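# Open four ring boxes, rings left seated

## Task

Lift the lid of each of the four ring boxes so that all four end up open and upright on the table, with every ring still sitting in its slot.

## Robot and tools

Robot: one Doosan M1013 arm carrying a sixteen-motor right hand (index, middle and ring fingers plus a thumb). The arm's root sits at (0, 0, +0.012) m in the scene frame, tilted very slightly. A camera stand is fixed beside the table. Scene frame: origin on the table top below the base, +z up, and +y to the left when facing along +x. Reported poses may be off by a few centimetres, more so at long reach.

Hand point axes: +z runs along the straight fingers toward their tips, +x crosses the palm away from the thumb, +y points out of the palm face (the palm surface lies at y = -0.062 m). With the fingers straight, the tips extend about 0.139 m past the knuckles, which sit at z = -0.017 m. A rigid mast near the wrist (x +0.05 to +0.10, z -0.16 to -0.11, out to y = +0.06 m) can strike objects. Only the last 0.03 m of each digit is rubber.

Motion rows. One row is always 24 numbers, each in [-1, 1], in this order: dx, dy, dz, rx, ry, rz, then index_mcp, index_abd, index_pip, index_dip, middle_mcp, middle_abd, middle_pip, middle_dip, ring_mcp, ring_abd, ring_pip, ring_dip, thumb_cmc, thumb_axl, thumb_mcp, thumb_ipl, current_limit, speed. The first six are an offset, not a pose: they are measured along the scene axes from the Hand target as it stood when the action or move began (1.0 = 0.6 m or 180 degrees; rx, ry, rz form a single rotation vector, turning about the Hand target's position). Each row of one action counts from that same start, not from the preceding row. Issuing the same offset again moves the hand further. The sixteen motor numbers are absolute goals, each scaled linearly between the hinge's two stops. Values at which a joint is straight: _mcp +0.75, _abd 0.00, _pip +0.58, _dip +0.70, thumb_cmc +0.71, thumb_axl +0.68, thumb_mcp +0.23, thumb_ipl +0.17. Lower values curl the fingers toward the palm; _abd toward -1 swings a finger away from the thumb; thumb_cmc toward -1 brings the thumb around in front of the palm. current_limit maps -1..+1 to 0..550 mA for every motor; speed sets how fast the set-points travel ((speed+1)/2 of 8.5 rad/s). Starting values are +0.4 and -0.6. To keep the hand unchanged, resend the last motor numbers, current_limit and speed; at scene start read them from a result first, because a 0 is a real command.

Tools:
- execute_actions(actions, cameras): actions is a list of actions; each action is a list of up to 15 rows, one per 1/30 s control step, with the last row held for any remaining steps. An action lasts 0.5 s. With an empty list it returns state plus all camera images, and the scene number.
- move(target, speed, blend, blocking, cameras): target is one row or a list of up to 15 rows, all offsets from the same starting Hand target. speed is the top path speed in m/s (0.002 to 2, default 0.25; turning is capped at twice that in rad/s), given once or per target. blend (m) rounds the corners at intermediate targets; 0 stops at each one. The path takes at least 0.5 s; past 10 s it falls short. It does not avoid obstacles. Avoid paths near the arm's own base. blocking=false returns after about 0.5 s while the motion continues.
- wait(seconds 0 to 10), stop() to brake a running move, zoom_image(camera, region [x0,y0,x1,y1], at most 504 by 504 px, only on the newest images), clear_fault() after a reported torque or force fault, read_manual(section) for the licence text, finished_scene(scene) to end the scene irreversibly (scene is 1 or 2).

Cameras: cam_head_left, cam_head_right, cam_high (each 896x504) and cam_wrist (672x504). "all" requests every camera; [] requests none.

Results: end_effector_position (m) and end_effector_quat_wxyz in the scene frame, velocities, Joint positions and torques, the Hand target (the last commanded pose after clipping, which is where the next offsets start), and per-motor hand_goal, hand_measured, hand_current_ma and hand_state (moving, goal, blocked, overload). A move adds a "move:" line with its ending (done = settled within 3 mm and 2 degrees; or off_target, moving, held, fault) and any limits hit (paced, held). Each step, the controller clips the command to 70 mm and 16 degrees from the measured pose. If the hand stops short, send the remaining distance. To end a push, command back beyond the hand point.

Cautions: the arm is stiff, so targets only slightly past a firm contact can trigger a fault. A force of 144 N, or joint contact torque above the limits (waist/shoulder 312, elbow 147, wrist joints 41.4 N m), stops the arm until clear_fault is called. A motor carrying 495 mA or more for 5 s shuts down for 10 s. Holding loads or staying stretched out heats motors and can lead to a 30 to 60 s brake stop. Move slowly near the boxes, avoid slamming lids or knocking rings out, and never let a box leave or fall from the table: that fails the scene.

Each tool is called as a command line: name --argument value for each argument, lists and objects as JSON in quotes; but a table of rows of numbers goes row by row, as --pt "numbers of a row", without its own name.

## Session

execute_actions --actions '[]'

zoom_image --camera "cam_head_left" --region '[380, 180, 600, 320]'

zoom_image --camera "cam_high" --region '[380, 200, 560, 420]'

Scene clock: 0.00 s.
end_effector_position=(+0.3535, +0.3214, +0.2113) hand_goal=(+0.754, +0.000, +0.576, +0.696, +0.754, +0.000, +0.576, +0.696, +0.754, +0.000, +0.576, +0.696, +0.714, +0.678, +0.226, +0.168) hand_measured=(+0.754, +0.000, +0.576, +0.696, +0.754, +0.000, +0.576, +0.696, +0.754, +0.000, +0.576, +0.696, +0.714, +0.678, +0.226, +0.168) hand_current_ma=(+0, +0, +0, +0, +0, +0, +0, +0, +0, +0, +0, +0, +0, +0, +0, +0) hand_state=(goal, goal, goal, goal, goal, goal, goal, goal, goal, goal, goal, goal, goal, goal, goal, goal) hand_current_limit=0.40 hand_speed=-0.60 end_effector_quat_wxyz=(+0.089, +0.636, -0.672, +0.370)
Joint positions: [0.915 0.215 2.006 -0.744 1.341 1.268]
Joint velocities: within noise
Joint torques (N m): no reading
Hand target: +0.3535, +0.3214, +0.2113; +0.089, +0.636, -0.672, +0.370

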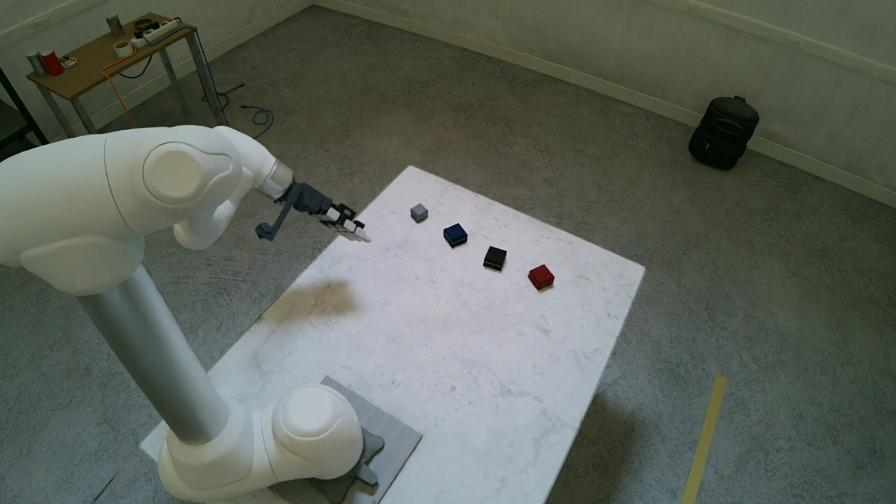

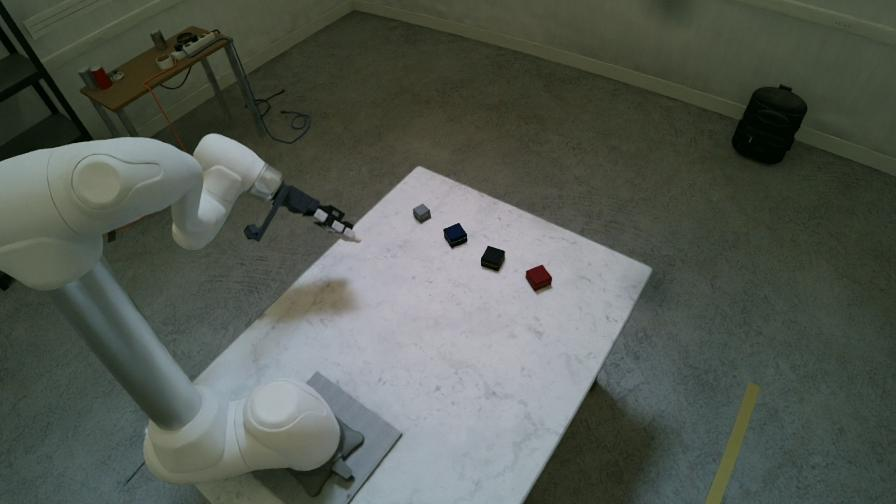

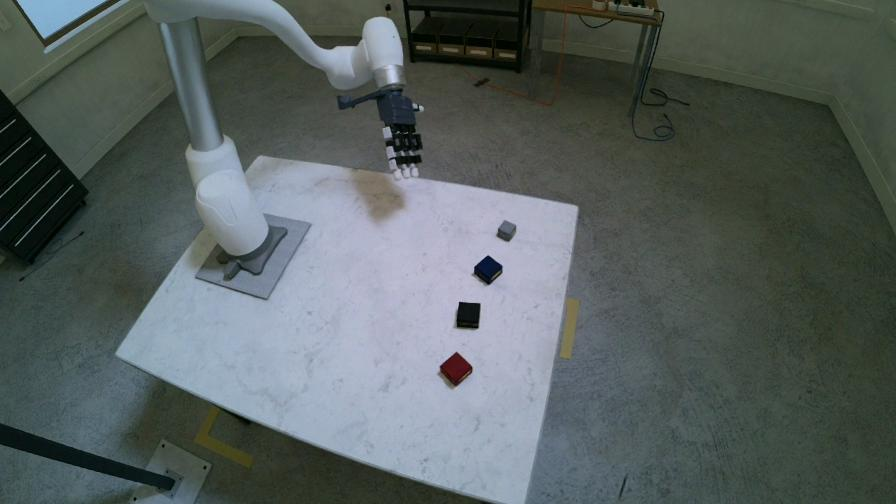

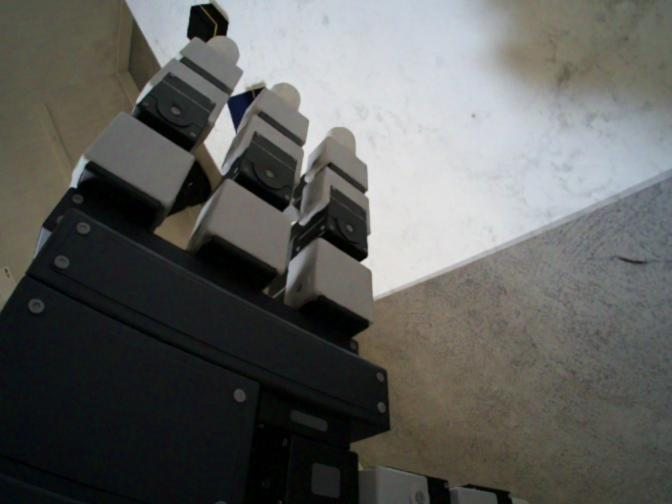

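Scaled by 2.291 from the camera's 896x504 image, which has a finer 1280x720 frame.

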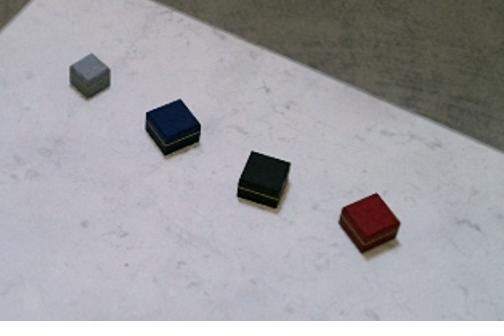

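Scaled by 2.291 from the camera's 896x504 image, which has a finer 1280x720 frame.

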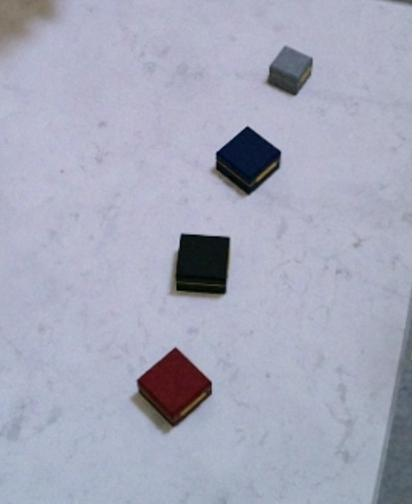

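zoom_image --camera "cam_high" --region '[430, 340, 490, 400]'

zoom_image --camera "cam_high" --region '[440, 290, 500, 340]'

zoom_image --camera "cam_high" --region '[465, 210, 535, 290]'

zoom_image --camera "cam_head_left" --region '[470, 230, 570, 300]'

zoom_image --camera "cam_head_left" --region '[390, 190, 490, 260]'

Scaled by 8.400 from the camera's 896x504 image, which has a finer 1280x720 frame.

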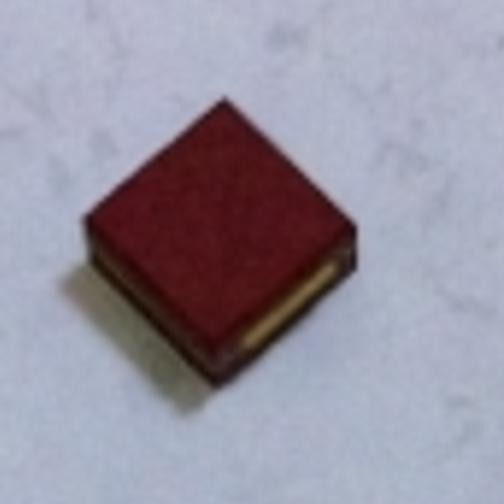

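Scaled by 8.400 from the camera's 896x504 image, which has a finer 1280x720 frame.

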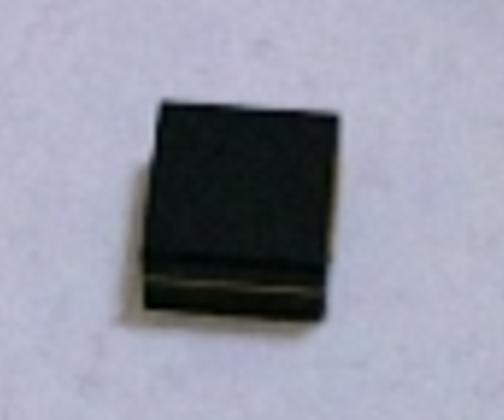

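Scaled by 6.300 from the camera's 896x504 image, which has a finer 1280x720 frame.

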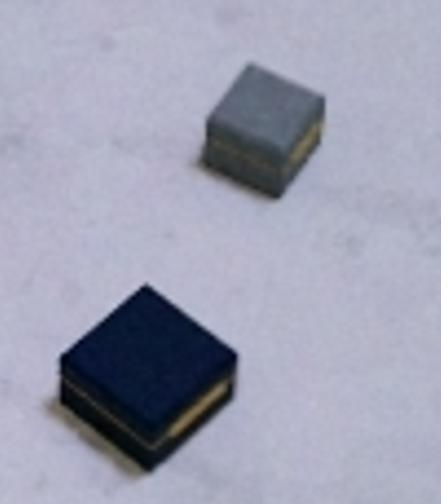

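Scaled by 5.040 from the camera's 896x504 image, which has a finer 1280x720 frame.

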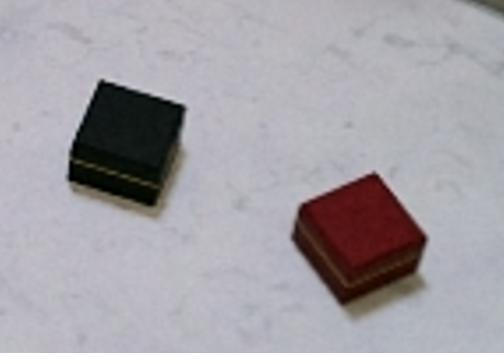

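Scaled by 5.040 from the camera's 896x504 image, which has a finer 1280x720 frame.

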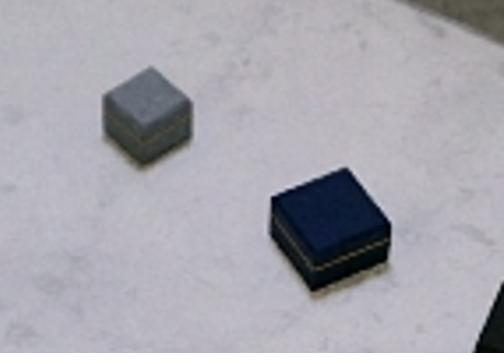

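move --pt "0.244 -0.202 0.198 0.162 0.037 0.289 0.42 -0.15 -0.066 0.058 0.15 0.15 0.168 0.29 1 0 1 1 -0.69 0.678 0.45 -0.197 0.4 -0.5" --pt "0.444 -0.536 0.198 0.325 0.074 0.578 0.42 -0.15 -0.066 0.058 0.15 0.15 0.168 0.29 1 0 1 1 -0.69 0.678 0.45 -0.197 0.4 -0.5" --pt "0.5 -0.75 0.15 0.4865 0.1109 0.866 0.42 -0.15 -0.066 0.058 0.15 0.15 0.168 0.29 1 0 1 1 -0.69 0.678 0.45 -0.197 0.4 -0.5" --speed 0.3 --blend '[0.05,0.05,0]' --cameras '["cam_head_left","cam_high"]'

Scene clock: 74.17 s.
end_effector_position=(+0.6535, -0.1286, +0.3013) hand_goal=(+0.420, -0.150, -0.066, +0.058, +0.150, +0.150, +0.168, +0.290, +1.000, +0.000, +1.000, +1.000, -0.690, +0.678, +0.450, -0.196) hand_measured=(+0.416, -0.132, -0.064, +0.062, +0.146, +0.132, +0.170, +0.292, +0.986, +0.000, +0.994, +0.998, -0.688, +0.678, +0.446, -0.194) hand_current_ma=(-7, +33, +2, +5, -4, -29, +2, +3, -30, +0, -8, -4, +2, -1, -9, +2) hand_state=(goal, goal, goal, goal, goal, goal, goal, goal, goal, goal, goal, goal, goal, goal, goal, goal) hand_current_limit=0.40 hand_speed=-0.50 end_effector_quat_wxyz=(-0.555, +0.667, +0.380, -0.320)
Joint positions: [-0.254 0.665 1.319 0.401 2.504 -2.757]
Joint torques (N m): [-2.51 -92.47 -35.77 4.51 1.71 0.28]
Hand target: +0.6535, -0.1286, +0.3013; -0.555, +0.667, +0.380, -0.320
Off the commanded pose: 0.000 m, 0 deg.
move: done
Images, in order (width x height): cam_head_left 896x504, cam_high 896x504.

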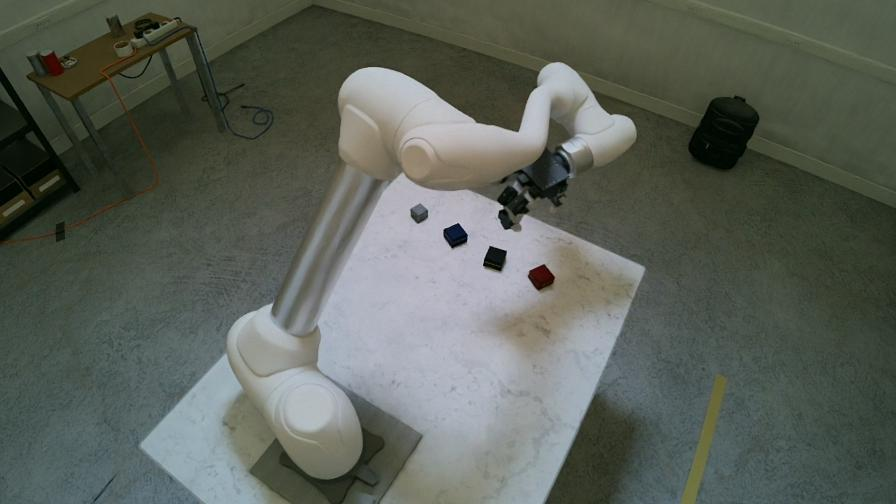

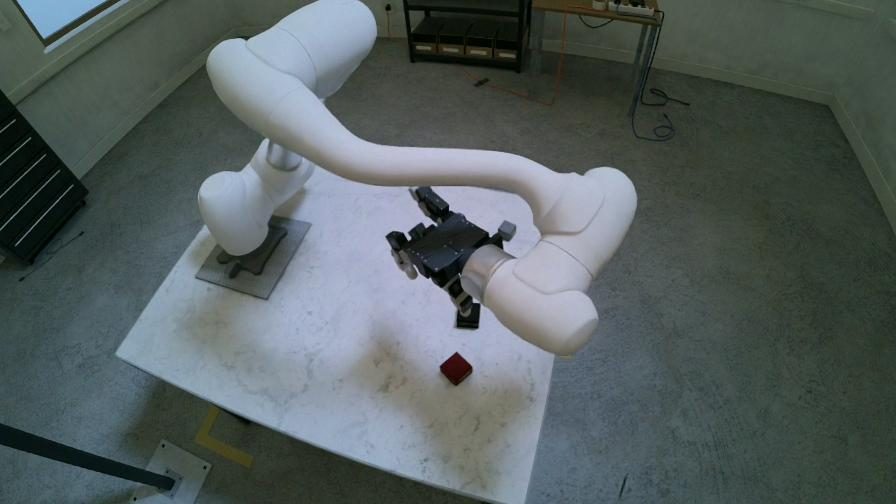

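move --target '[0.0258,-0.1057,-0.33,0,0,0,0.42,-0.15,-0.066,0.058,0.15,0.15,0.168,0.29,1,0,1,1,-0.69,0.678,0.45,-0.197,0.4,-0.5]' --speed 0.2 --cameras '["cam_head_left","cam_high"]'

zoom_image --camera "cam_high" --region '[400, 310, 520, 400]'

zoom_image --camera "cam_head_left" --region '[480, 210, 600, 300]'

Scene clock: 87.83 s.
end_effector_position=(+0.6690, -0.1920, +0.1033) hand_goal=(+0.420, -0.150, -0.066, +0.058, +0.150, +0.150, +0.168, +0.290, +1.000, +0.000, +1.000, +1.000, -0.690, +0.678, +0.450, -0.196) hand_measured=(+0.414, -0.132, -0.064, +0.062, +0.146, +0.132, +0.170, +0.292, +0.986, +0.000, +0.994, +0.998, -0.688, +0.678, +0.446, -0.194) hand_current_ma=(-9, +33, +2, +5, -6, -29, +1, +3, -30, +0, -7, -4, +2, -1, -9, +2) hand_state=(goal, goal, goal, goal, goal, goal, goal, goal, goal, goal, goal, goal, goal, goal, goal, goal) hand_current_limit=0.40 hand_speed=-0.50 end_effector_quat_wxyz=(-0.555, +0.667, +0.380, -0.320)
Joint positions: [-0.316 0.876 1.329 0.236 2.311 -2.937]
Joint torques (N m): [-2.72 -102.89 -31.54 4.08 1.88 0.46]
Hand target: +0.6690, -0.1920, +0.1033; -0.555, +0.667, +0.380, -0.320
Off the commanded pose: 0.000 m, 0 deg.
move: done
Images, in order (width x height): cam_head_left 896x504, cam_high 896x504.

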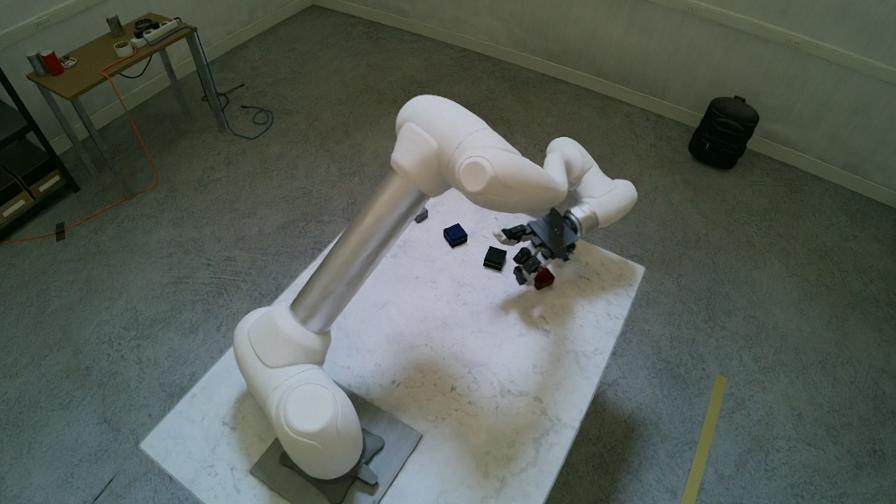

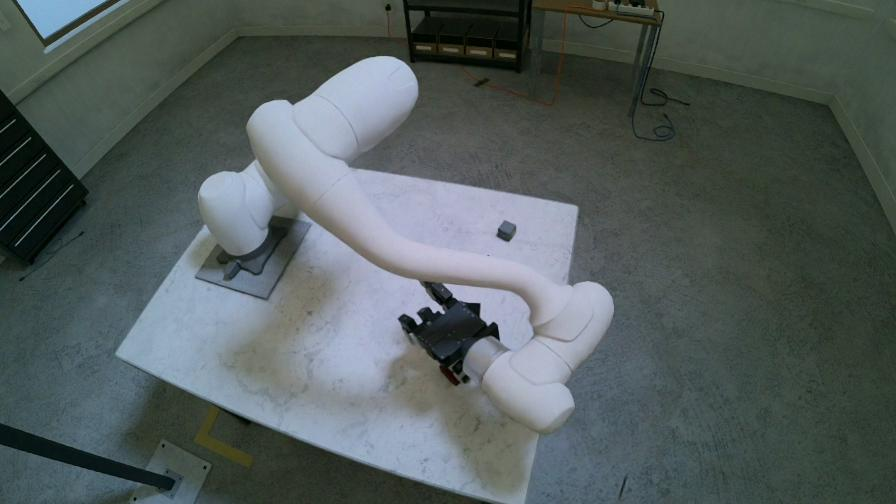

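Scaled by 4.200 from the camera's 896x504 image, which has a finer 1280x720 frame.

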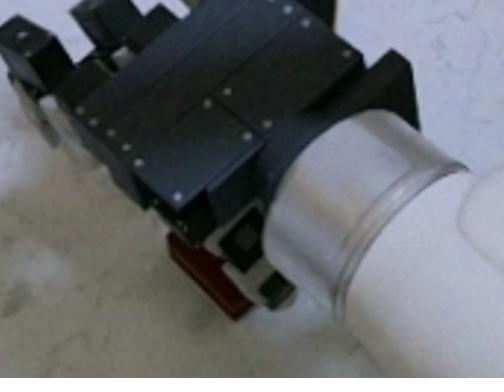

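Scaled by 4.200 from the camera's 896x504 image, which has a finer 1280x720 frame.

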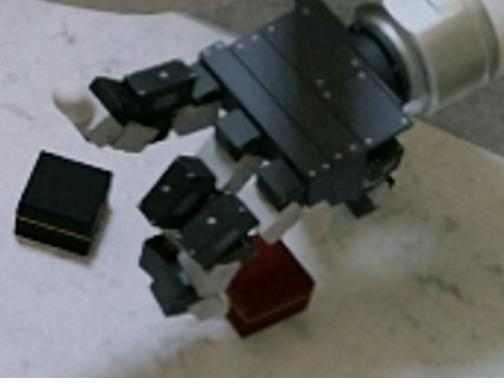

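move --target '[0,0,-0.088,0,0,0,0.42,-0.15,-0.066,0.058,0.15,0.15,0.168,0.29,1,0,1,1,-0.69,0.678,0.45,-0.197,0.4,-0.5]' --speed 0.1 --cameras '["cam_head_left","cam_head_right","cam_high","cam_wrist"]'

zoom_image --camera "cam_high" --region '[400, 310, 520, 400]'

zoom_image --camera "cam_head_left" --region '[480, 210, 600, 300]'

Scene clock: 102.33 s.
end_effector_position=(+0.6690, -0.1920, +0.0505) hand_goal=(+0.420, -0.150, -0.066, +0.058, +0.150, +0.150, +0.168, +0.290, +1.000, +0.000, +1.000, +1.000, -0.690, +0.678, +0.450, -0.196) hand_measured=(+0.414, -0.132, -0.064, +0.062, +0.146, +0.132, +0.170, +0.292, +0.986, +0.000, +0.994, +0.998, -0.688, +0.678, +0.446, -0.194) hand_current_ma=(-9, +33, +2, +5, -6, -29, +1, +3, -30, +0, -7, -4, +2, -1, -9, +2) hand_state=(goal, goal, goal, goal, goal, goal, goal, goal, goal, goal, goal, goal, goal, goal, goal, goal) hand_current_limit=0.40 hand_speed=-0.50 end_effector_quat_wxyz=(-0.555, +0.667, +0.380, -0.320)
Joint positions: [-0.317 0.93 1.335 0.223 2.252 -2.955]
Joint torques (N m): [-2.53 -104.74 -29.94 3.95 1.97 0.43]
Hand target: +0.6690, -0.1920, +0.0505; -0.555, +0.667, +0.380, -0.320
Off the commanded pose: 0.000 m, 0 deg.
move: done

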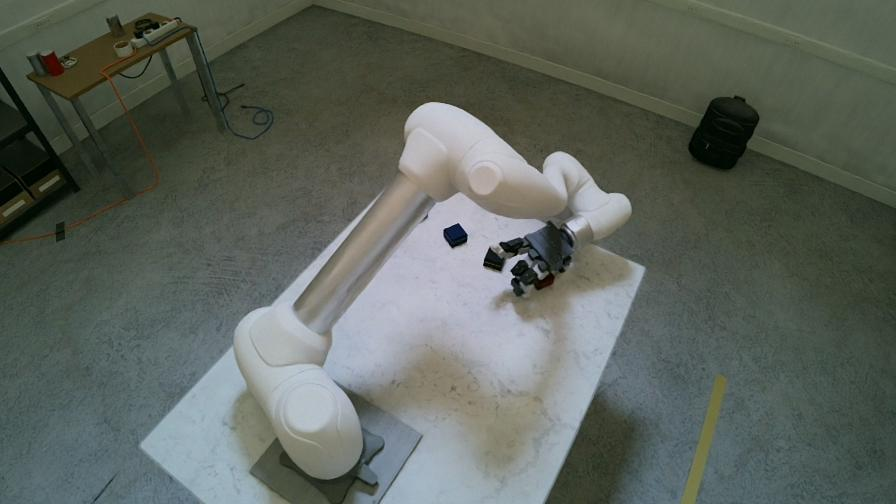

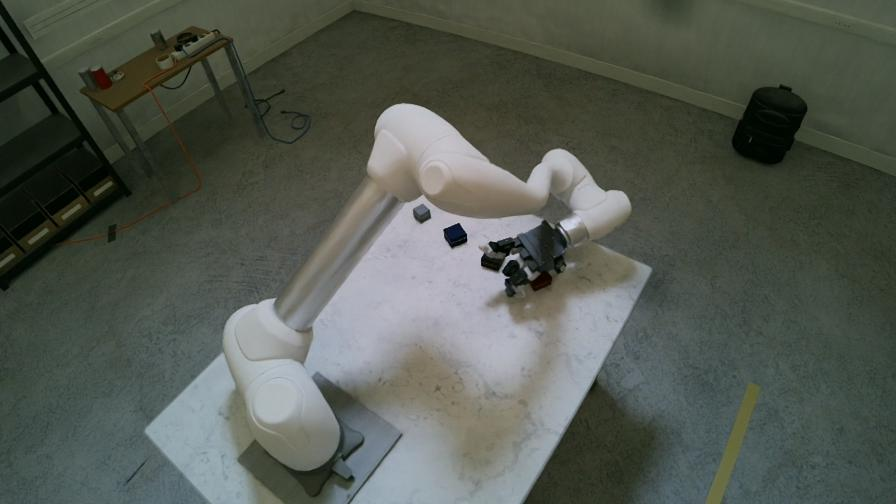

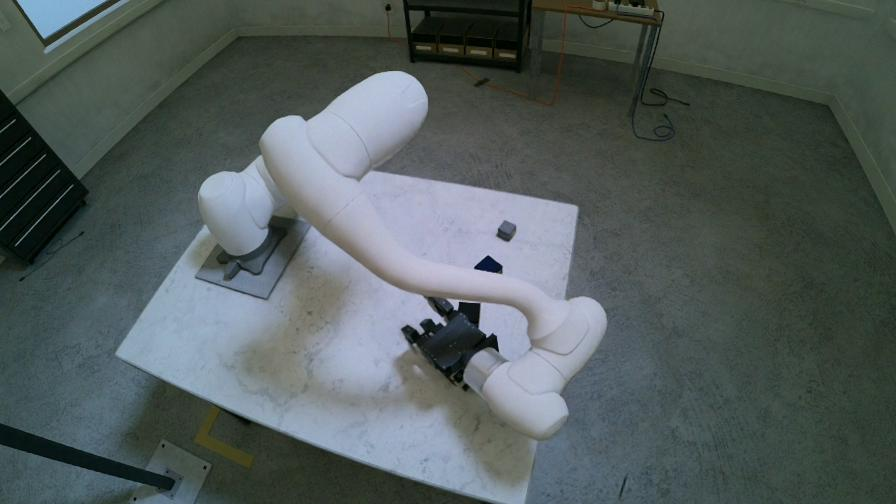

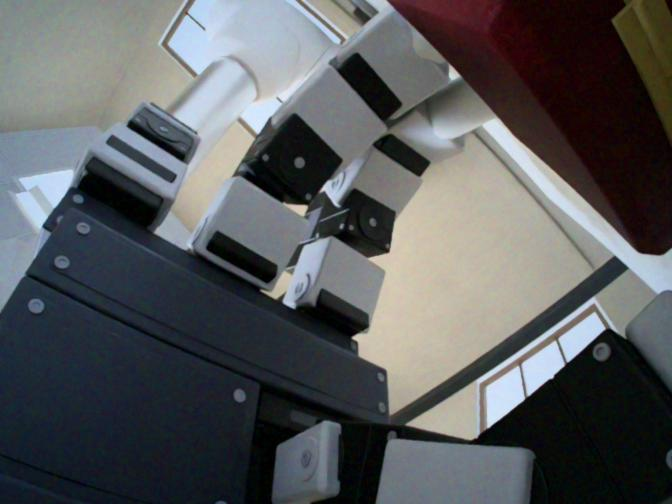

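Scaled by 4.200 from the camera's 896x504 image, which has a finer 1280x720 frame.

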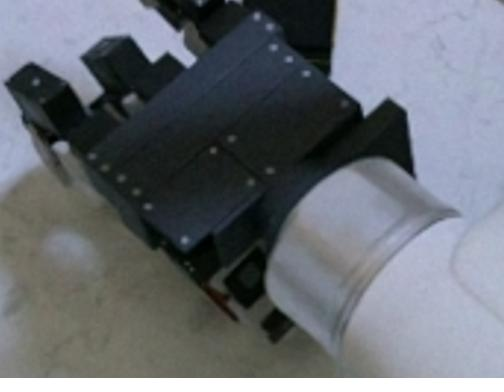

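Scaled by 4.200 from the camera's 896x504 image, which has a finer 1280x720 frame.

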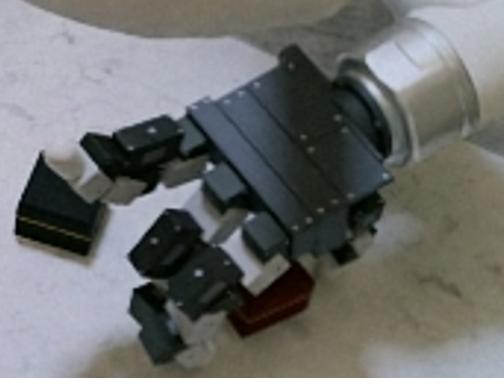

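move --pt "0.01 0.004 0 0 0 0 0.42 -0.15 -0.066 0.058 0.15 0.15 0.168 0.29 1 0 1 1 -0.69 0.678 0.45 -0.197 0.4 -0.8" --pt "0.01 0.004 0 0 0 0 -0.08 -0.15 0.168 0.29 -0.08 0.15 0.168 0.29 1 0 1 1 -0.69 0.678 0.25 -0.197 0.4 -0.8" --pt "0.01 0.004 0 0 0 0 -0.2 -0.15 0.168 0.29 -0.2 0.15 0.168 0.29 1 0 1 1 -0.69 0.678 0.05 -0.197 0.7 -0.8" --speed 0.08 --cameras '["cam_head_left","cam_wrist","cam_high"]'

zoom_image --camera "cam_head_left" --region '[480, 210, 600, 300]'

Scene clock: 116.20 s.
end_effector_position=(+0.6750, -0.1896, +0.0505) hand_goal=(-0.200, -0.150, +0.168, +0.290, -0.200, +0.150, +0.168, +0.290, +1.000, +0.000, +1.000, +1.000, -0.690, +0.678, +0.050, -0.196) hand_measured=(-0.042, -0.110, +0.190, +0.296, -0.042, +0.106, +0.190, +0.292, +0.986, +0.000, +0.994, +0.998, -0.690, +0.678, +0.302, -0.174) hand_current_ma=(+467, +88, +46, +9, +467, -102, +45, +3, -30, +0, -7, -4, +1, -1, +468, +68) hand_state=(blocked, blocked, blocked, goal, blocked, blocked, blocked, goal, goal, goal, goal, goal, goal, goal, blocked, blocked) hand_current_limit=0.70 hand_speed=-0.80 end_effector_quat_wxyz=(-0.555, +0.667, +0.380, -0.320)
Joint positions: [-0.312 0.936 1.321 0.23 2.259 -2.949]
Joint torques (N m): [-2.75 -99.75 -29.08 3.93 -0.12 0.24]
Hand target: +0.6750, -0.1896, +0.0505; -0.555, +0.667, +0.380, -0.320
Off the commanded pose: 0.000 m, 0 deg.
move: done
Images, in order (width x height): cam_head_left 896x504, cam_high 896x504, cam_wrist 672x504.

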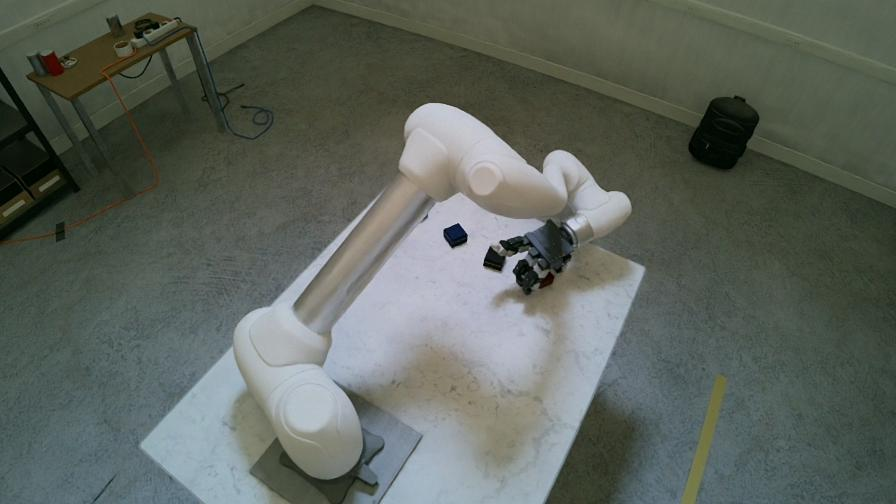

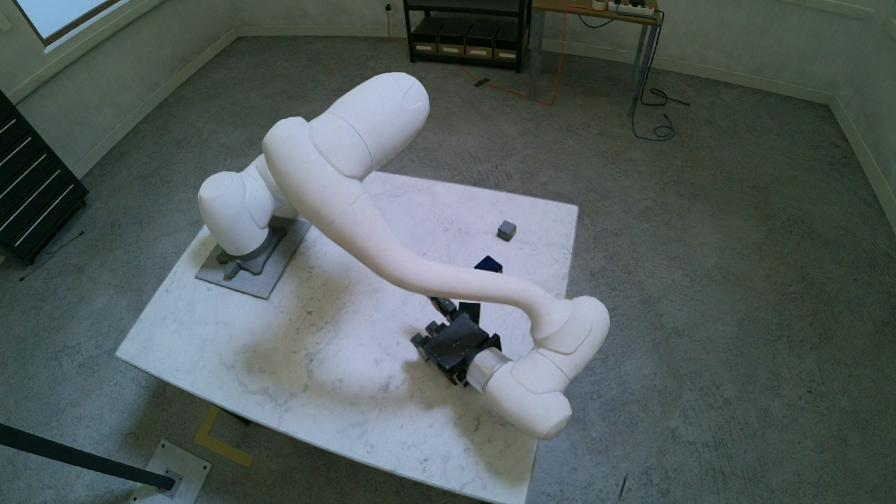

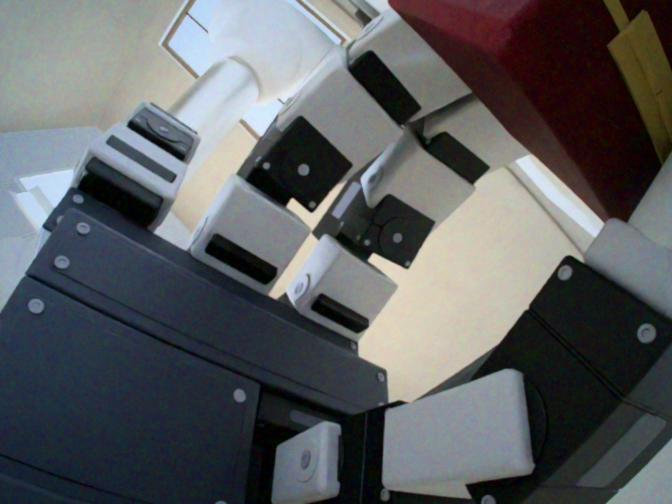

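Scaled by 4.200 from the camera's 896x504 image, which has a finer 1280x720 frame.

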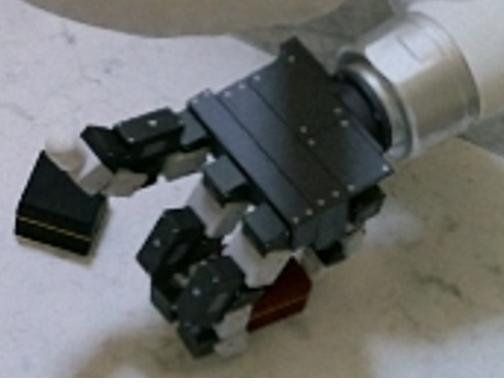

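move --pt "0 0 0 0 0 0 0.42 -0.15 -0.04 0.058 -0.25 0.15 0.168 0.29 1 0 1 1 -0.69 0.678 0.05 -0.197 0.7 -0.7" --pt "0 0 0 0 0 0 -0.1 -0.15 -0.04 0.058 -0.3 0.15 0.168 0.29 1 0 1 1 -0.69 0.678 0.05 -0.197 0.7 -0.8" --pt "0 0 0 0 0 0 0.0 -0.15 -0.182 -0.058 -0.3 0.15 0.168 0.29 1 0 1 1 -0.69 0.678 0.05 -0.197 0.77 -0.95" --pt "0 0 0 0 0 0 0.1 -0.15 -0.25 -0.18 -0.3 0.15 0.168 0.29 1 0 1 1 -0.69 0.678 0.05 -0.197 0.77 -0.97" --cameras '["cam_wrist"]'

Scene clock: 127.53 s.
end_effector_position=(+0.6750, -0.1896, +0.0505) hand_goal=(+0.100, -0.150, -0.250, -0.180, -0.300, +0.150, +0.168, +0.290, +1.000, +0.000, +1.000, +1.000, -0.690, +0.678, +0.050, -0.196) hand_measured=(+0.158, -0.128, -0.172, -0.140, -0.076, +0.140, +0.204, +0.302, +0.986, +0.000, +0.994, +0.998, -0.712, +0.676, +0.314, -0.146) hand_current_ma=(+185, +40, +252, +107, +487, -16, +93, +24, -30, +0, -7, -4, -52, -3, +487, +201) hand_state=(blocked, blocked, blocked, blocked, blocked, goal, blocked, goal, goal, goal, goal, goal, blocked, goal, blocked, blocked) hand_current_limit=0.77 hand_speed=-0.97 end_effector_quat_wxyz=(-0.555, +0.667, +0.380, -0.320)
Joint positions: [-0.312 0.936 1.321 0.23 2.259 -2.949]
Joint torques (N m): [-2.73 -103.74 -29.31 3.92 1.24 0.46]
Hand target: +0.6750, -0.1896, +0.0505; -0.555, +0.667, +0.380, -0.320
Off the commanded pose: 0.000 m, 0 deg.
move: done
Images, in order (width x height): cam_wrist 672x504.

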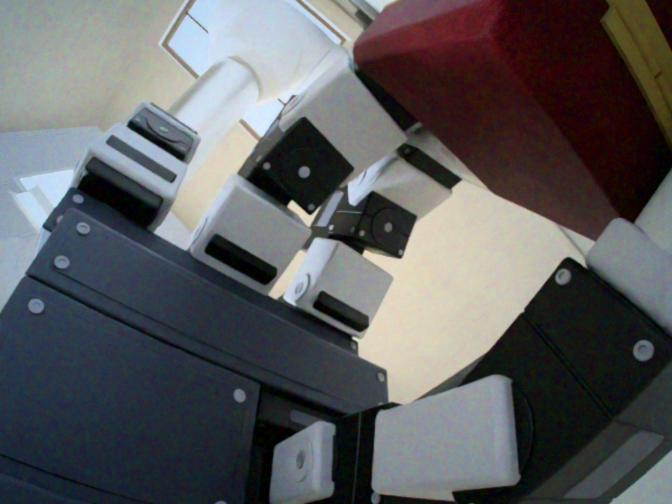

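Opening. Continue through full curl.

move --pt "0 0 0 0 0 0 0.06 -0.15 -0.3 -0.25 -0.3 0.15 0.168 0.29 1 0 1 1 -0.69 0.678 0.05 -0.197 0.77 -0.97" --pt "0 0 0 0 0 0 0.04 -0.15 -0.34 -0.28 -0.3 0.15 0.168 0.29 1 0 1 1 -0.69 0.678 0.05 -0.197 0.77 -0.97" --pt "0 0 0 0 0 0 0.0 -0.15 -0.39 -0.32 -0.3 0.15 0.168 0.29 1 0 1 1 -0.69 0.678 0.05 -0.197 0.77 -0.97" --pt "0 0 0 0 0 0 -0.06 -0.15 -0.41 -0.34 -0.3 0.15 0.168 0.29 1 0 1 1 -0.69 0.678 0.05 -0.197 0.77 -0.97" --cameras '["cam_wrist"]'

Scene clock: 143.80 s.
end_effector_position=(+0.6750, -0.1896, +0.0505) hand_goal=(-0.060, -0.150, -0.410, -0.340, -0.300, +0.150, +0.168, +0.290, +1.000, +0.000, +1.000, +1.000, -0.690, +0.678, +0.050, -0.196) hand_measured=(-0.036, -0.146, -0.406, -0.342, -0.076, +0.138, +0.212, +0.298, +0.986, +0.000, +0.994, +0.998, -0.692, +0.676, +0.346, -0.146) hand_current_ma=(+60, +3, +5, -3, +487, -17, +121, +15, -30, +0, -7, -4, -1, -3, +487, +201) hand_state=(blocked, goal, goal, goal, blocked, goal, blocked, goal, goal, goal, goal, goal, goal, goal, blocked, blocked) hand_current_limit=0.77 hand_speed=-0.97 end_effector_quat_wxyz=(-0.555, +0.667, +0.380, -0.320)
Joint positions: [-0.312 0.936 1.321 0.23 2.259 -2.949]
Joint torques (N m): [-2.39 -98.86 -27.47 3.76 -0.04 0.4]
Hand target: +0.6750, -0.1896, +0.0505; -0.555, +0.667, +0.380, -0.320
Off the commanded pose: 0.000 m, 0 deg.
move: done
Images, in order (width x height): cam_wrist 672x504.

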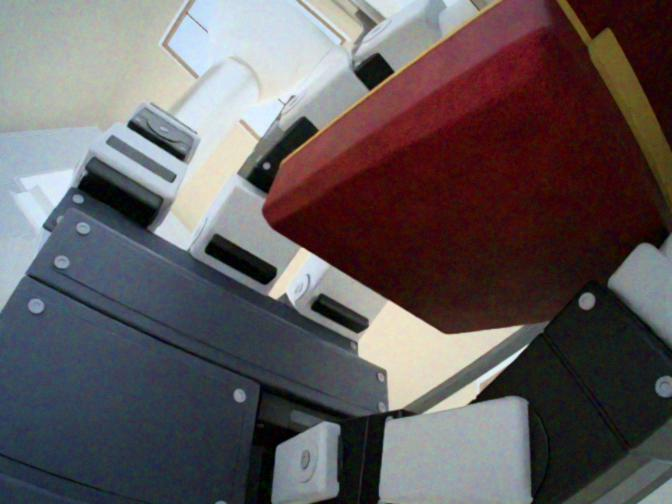

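move --pt "0 0 0 0 0 0 -0.13 -0.15 -0.41 -0.34 -0.3 0.15 0.168 0.29 1 0 1 1 -0.69 0.678 0.05 -0.197 0.77 -0.97" --pt "0 0 0 0 0 0 -0.2 -0.15 -0.41 -0.34 -0.3 0.15 0.168 0.29 1 0 1 1 -0.69 0.678 0.05 -0.197 0.77 -0.97" --cameras '["cam_wrist","cam_head_left"]'

zoom_image --camera "cam_head_left" --region '[480, 210, 600, 300]'

Scene clock: 151.40 s.
end_effector_position=(+0.6750, -0.1896, +0.0505) hand_goal=(-0.200, -0.150, -0.410, -0.340, -0.300, +0.150, +0.168, +0.290, +1.000, +0.000, +1.000, +1.000, -0.690, +0.678, +0.050, -0.196) hand_measured=(-0.198, -0.148, -0.410, -0.342, -0.074, +0.140, +0.214, +0.300, +0.986, +0.000, +0.994, +0.998, -0.686, +0.676, +0.308, -0.166) hand_current_ma=(+2, +1, -1, -3, +487, -16, +123, +19, -30, +0, -7, -4, +6, -5, +424, +105) hand_state=(goal, goal, goal, goal, blocked, goal, blocked, goal, goal, goal, goal, goal, goal, goal, moving, blocked) hand_current_limit=0.77 hand_speed=-0.97 end_effector_quat_wxyz=(-0.555, +0.667, +0.380, -0.320)
Joint positions: [-0.312 0.936 1.321 0.23 2.259 -2.949]
Joint torques (N m): [-2.5 -103.48 -29.38 3.95 1.25 0.4]
Hand target: +0.6750, -0.1896, +0.0505; -0.555, +0.667, +0.380, -0.320
Off the commanded pose: 0.000 m, 0 deg.
move: done
Images, in order (width x height): cam_head_left 896x504, cam_wrist 672x504.

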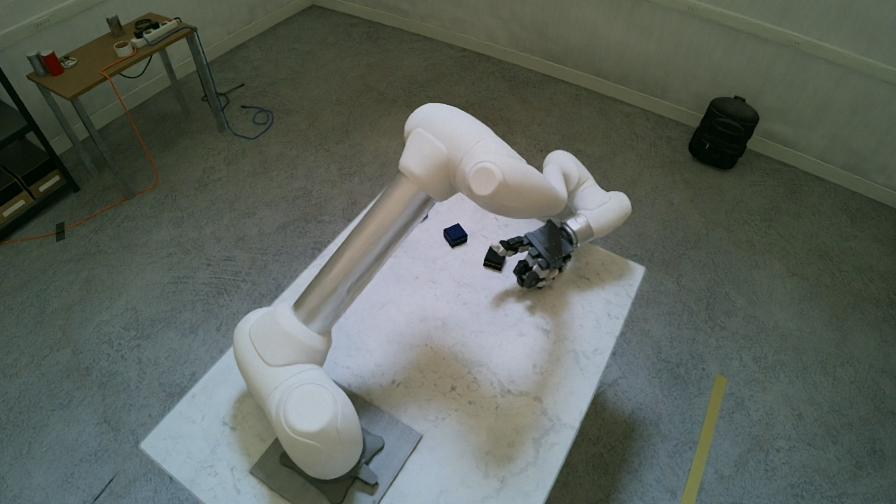

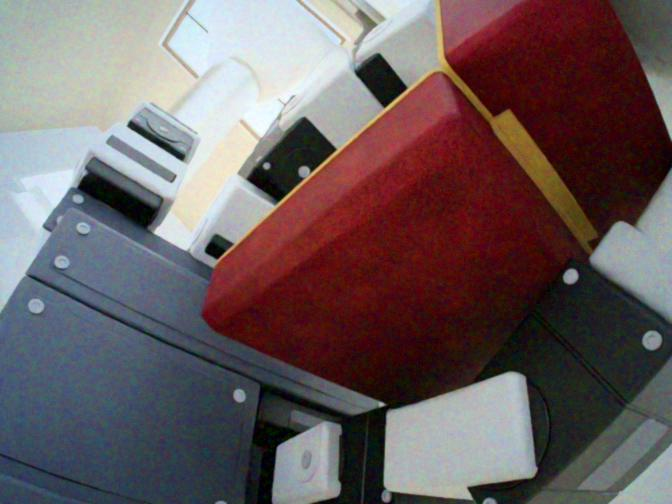

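Scaled by 4.200 from the camera's 896x504 image, which has a finer 1280x720 frame.

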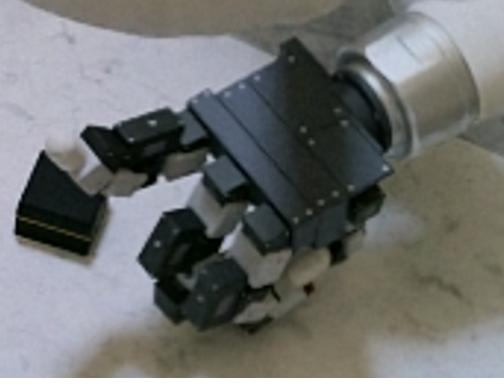

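move --pt "0 0 0 0 0 0 -0.08 -0.15 -0.40 -0.30 -0.15 0.15 0.168 0.29 1 0 1 1 -0.69 0.678 0.25 -0.197 0.7 -0.93" --pt "0 0 0 0 0 0 0 -0.15 -0.36 -0.23 -0.1 0.15 0.168 0.29 1 0 1 1 -0.69 0.678 0.45 -0.197 0.4 -0.9" --pt "0 0 0 0 0 0 0.15 -0.15 -0.25 -0.1 0.15 0.15 0.168 0.29 1 0 1 1 -0.69 0.678 0.45 -0.197 0.4 -0.8" --pt "0 0 0 0 0 0 0.42 -0.15 -0.066 0.058 0.15 0.15 0.168 0.29 1 0 1 1 -0.69 0.678 0.45 -0.197 0.4 -0.6" --pt "0 0 0.18 0 0 0 0.42 -0.15 -0.066 0.058 0.15 0.15 0.168 0.29 1 0 1 1 -0.69 0.678 0.45 -0.197 0.4 -0.6" --pt "-0.015 0.1927 0.18 0 0 0.2167 0.42 -0.15 -0.066 0.058 0.15 0.15 0.168 0.29 1 0 1 1 -0.69 0.678 0.45 -0.197 0.4 -0.6" --speed '[0.1,0.1,0.1,0.1,0.15,0.25]' --cameras '["cam_head_left","cam_head_right","cam_high"]'

zoom_image --camera "cam_head_left" --region '[440, 210, 580, 310]'

zoom_image --camera "cam_head_right" --region '[440, 210, 580, 310]'

Scene clock: 172.73 s.
end_effector_position=(+0.6660, -0.0741, +0.1585) hand_goal=(+0.420, -0.150, -0.066, +0.058, +0.150, +0.150, +0.168, +0.290, +1.000, +0.000, +1.000, +1.000, -0.690, +0.678, +0.450, -0.196) hand_measured=(+0.404, -0.134, -0.070, +0.054, +0.146, +0.126, +0.168, +0.292, +0.986, +0.000, +0.994, +0.998, -0.688, +0.676, +0.448, -0.194) hand_current_ma=(-34, +26, -6, -4, -4, -47, +0, +1, -30, +0, -7, -4, +3, -3, -4, +4) hand_state=(goal, goal, goal, goal, goal, blocked, goal, goal, goal, goal, goal, goal, goal, goal, goal, goal) hand_current_limit=0.40 hand_speed=-0.60 end_effector_quat_wxyz=(-0.417, +0.502, +0.581, -0.487)
Joint positions: [-0.019 0.779 1.406 -0.282 2.328 -3.364]
Joint torques (N m): [-2.18 -96.08 -30.62 3.53 1.85 0.64]
Hand target: +0.6660, -0.0740, +0.1585; -0.417, +0.502, +0.581, -0.487
Off the commanded pose: 0.000 m, 0 deg.
move: done
Images, in order (width x height): cam_head_left 896x504, cam_head_right 896x504, cam_high 896x504.

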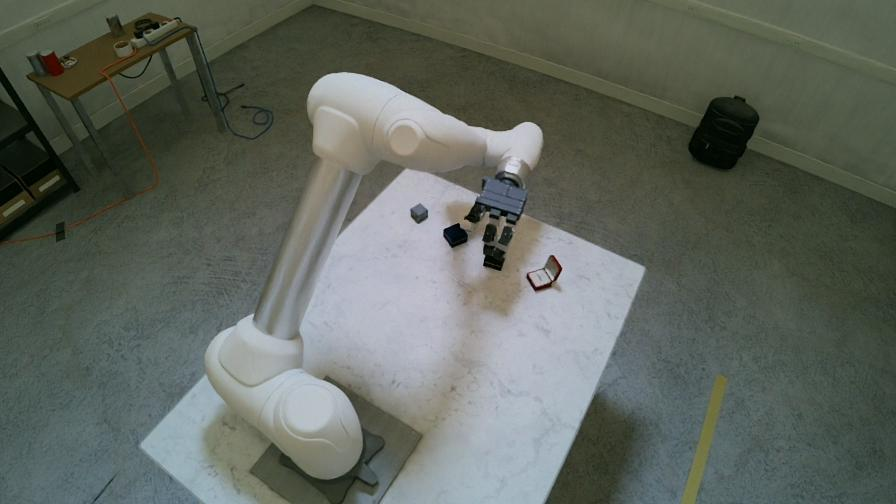

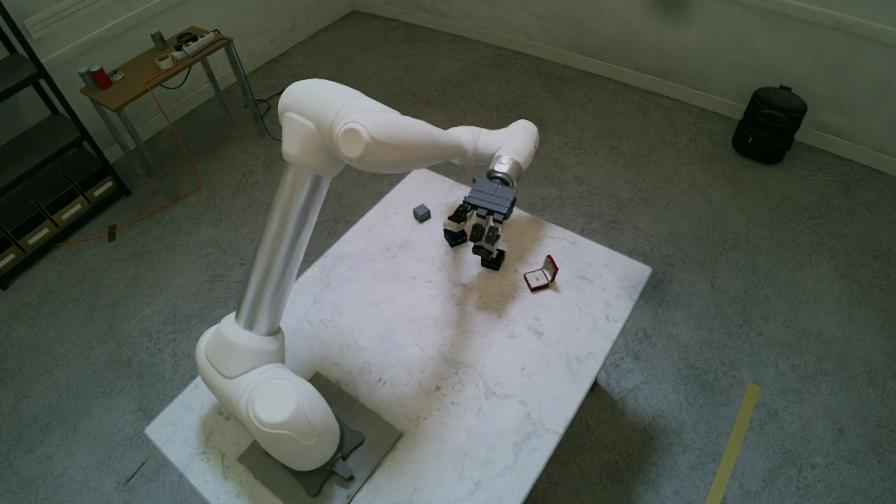

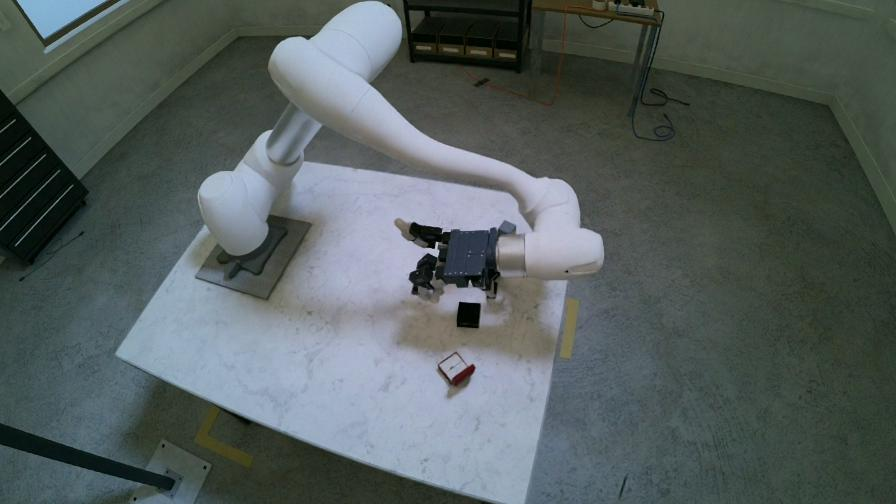

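Scaled by 3.600 from the camera's 896x504 image, which has a finer 1280x720 frame.

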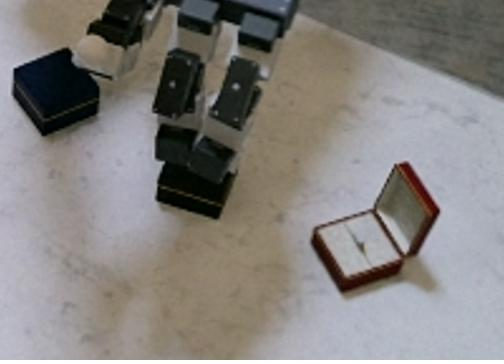

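Scaled by 3.600 from the camera's 896x504 image, which has a finer 1280x720 frame.

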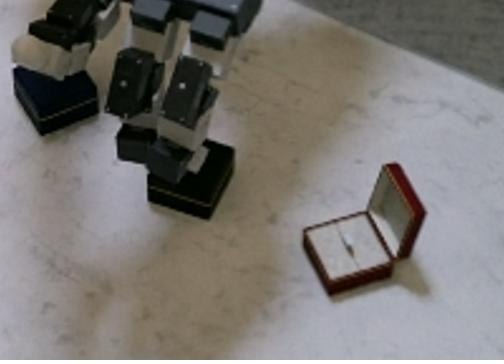

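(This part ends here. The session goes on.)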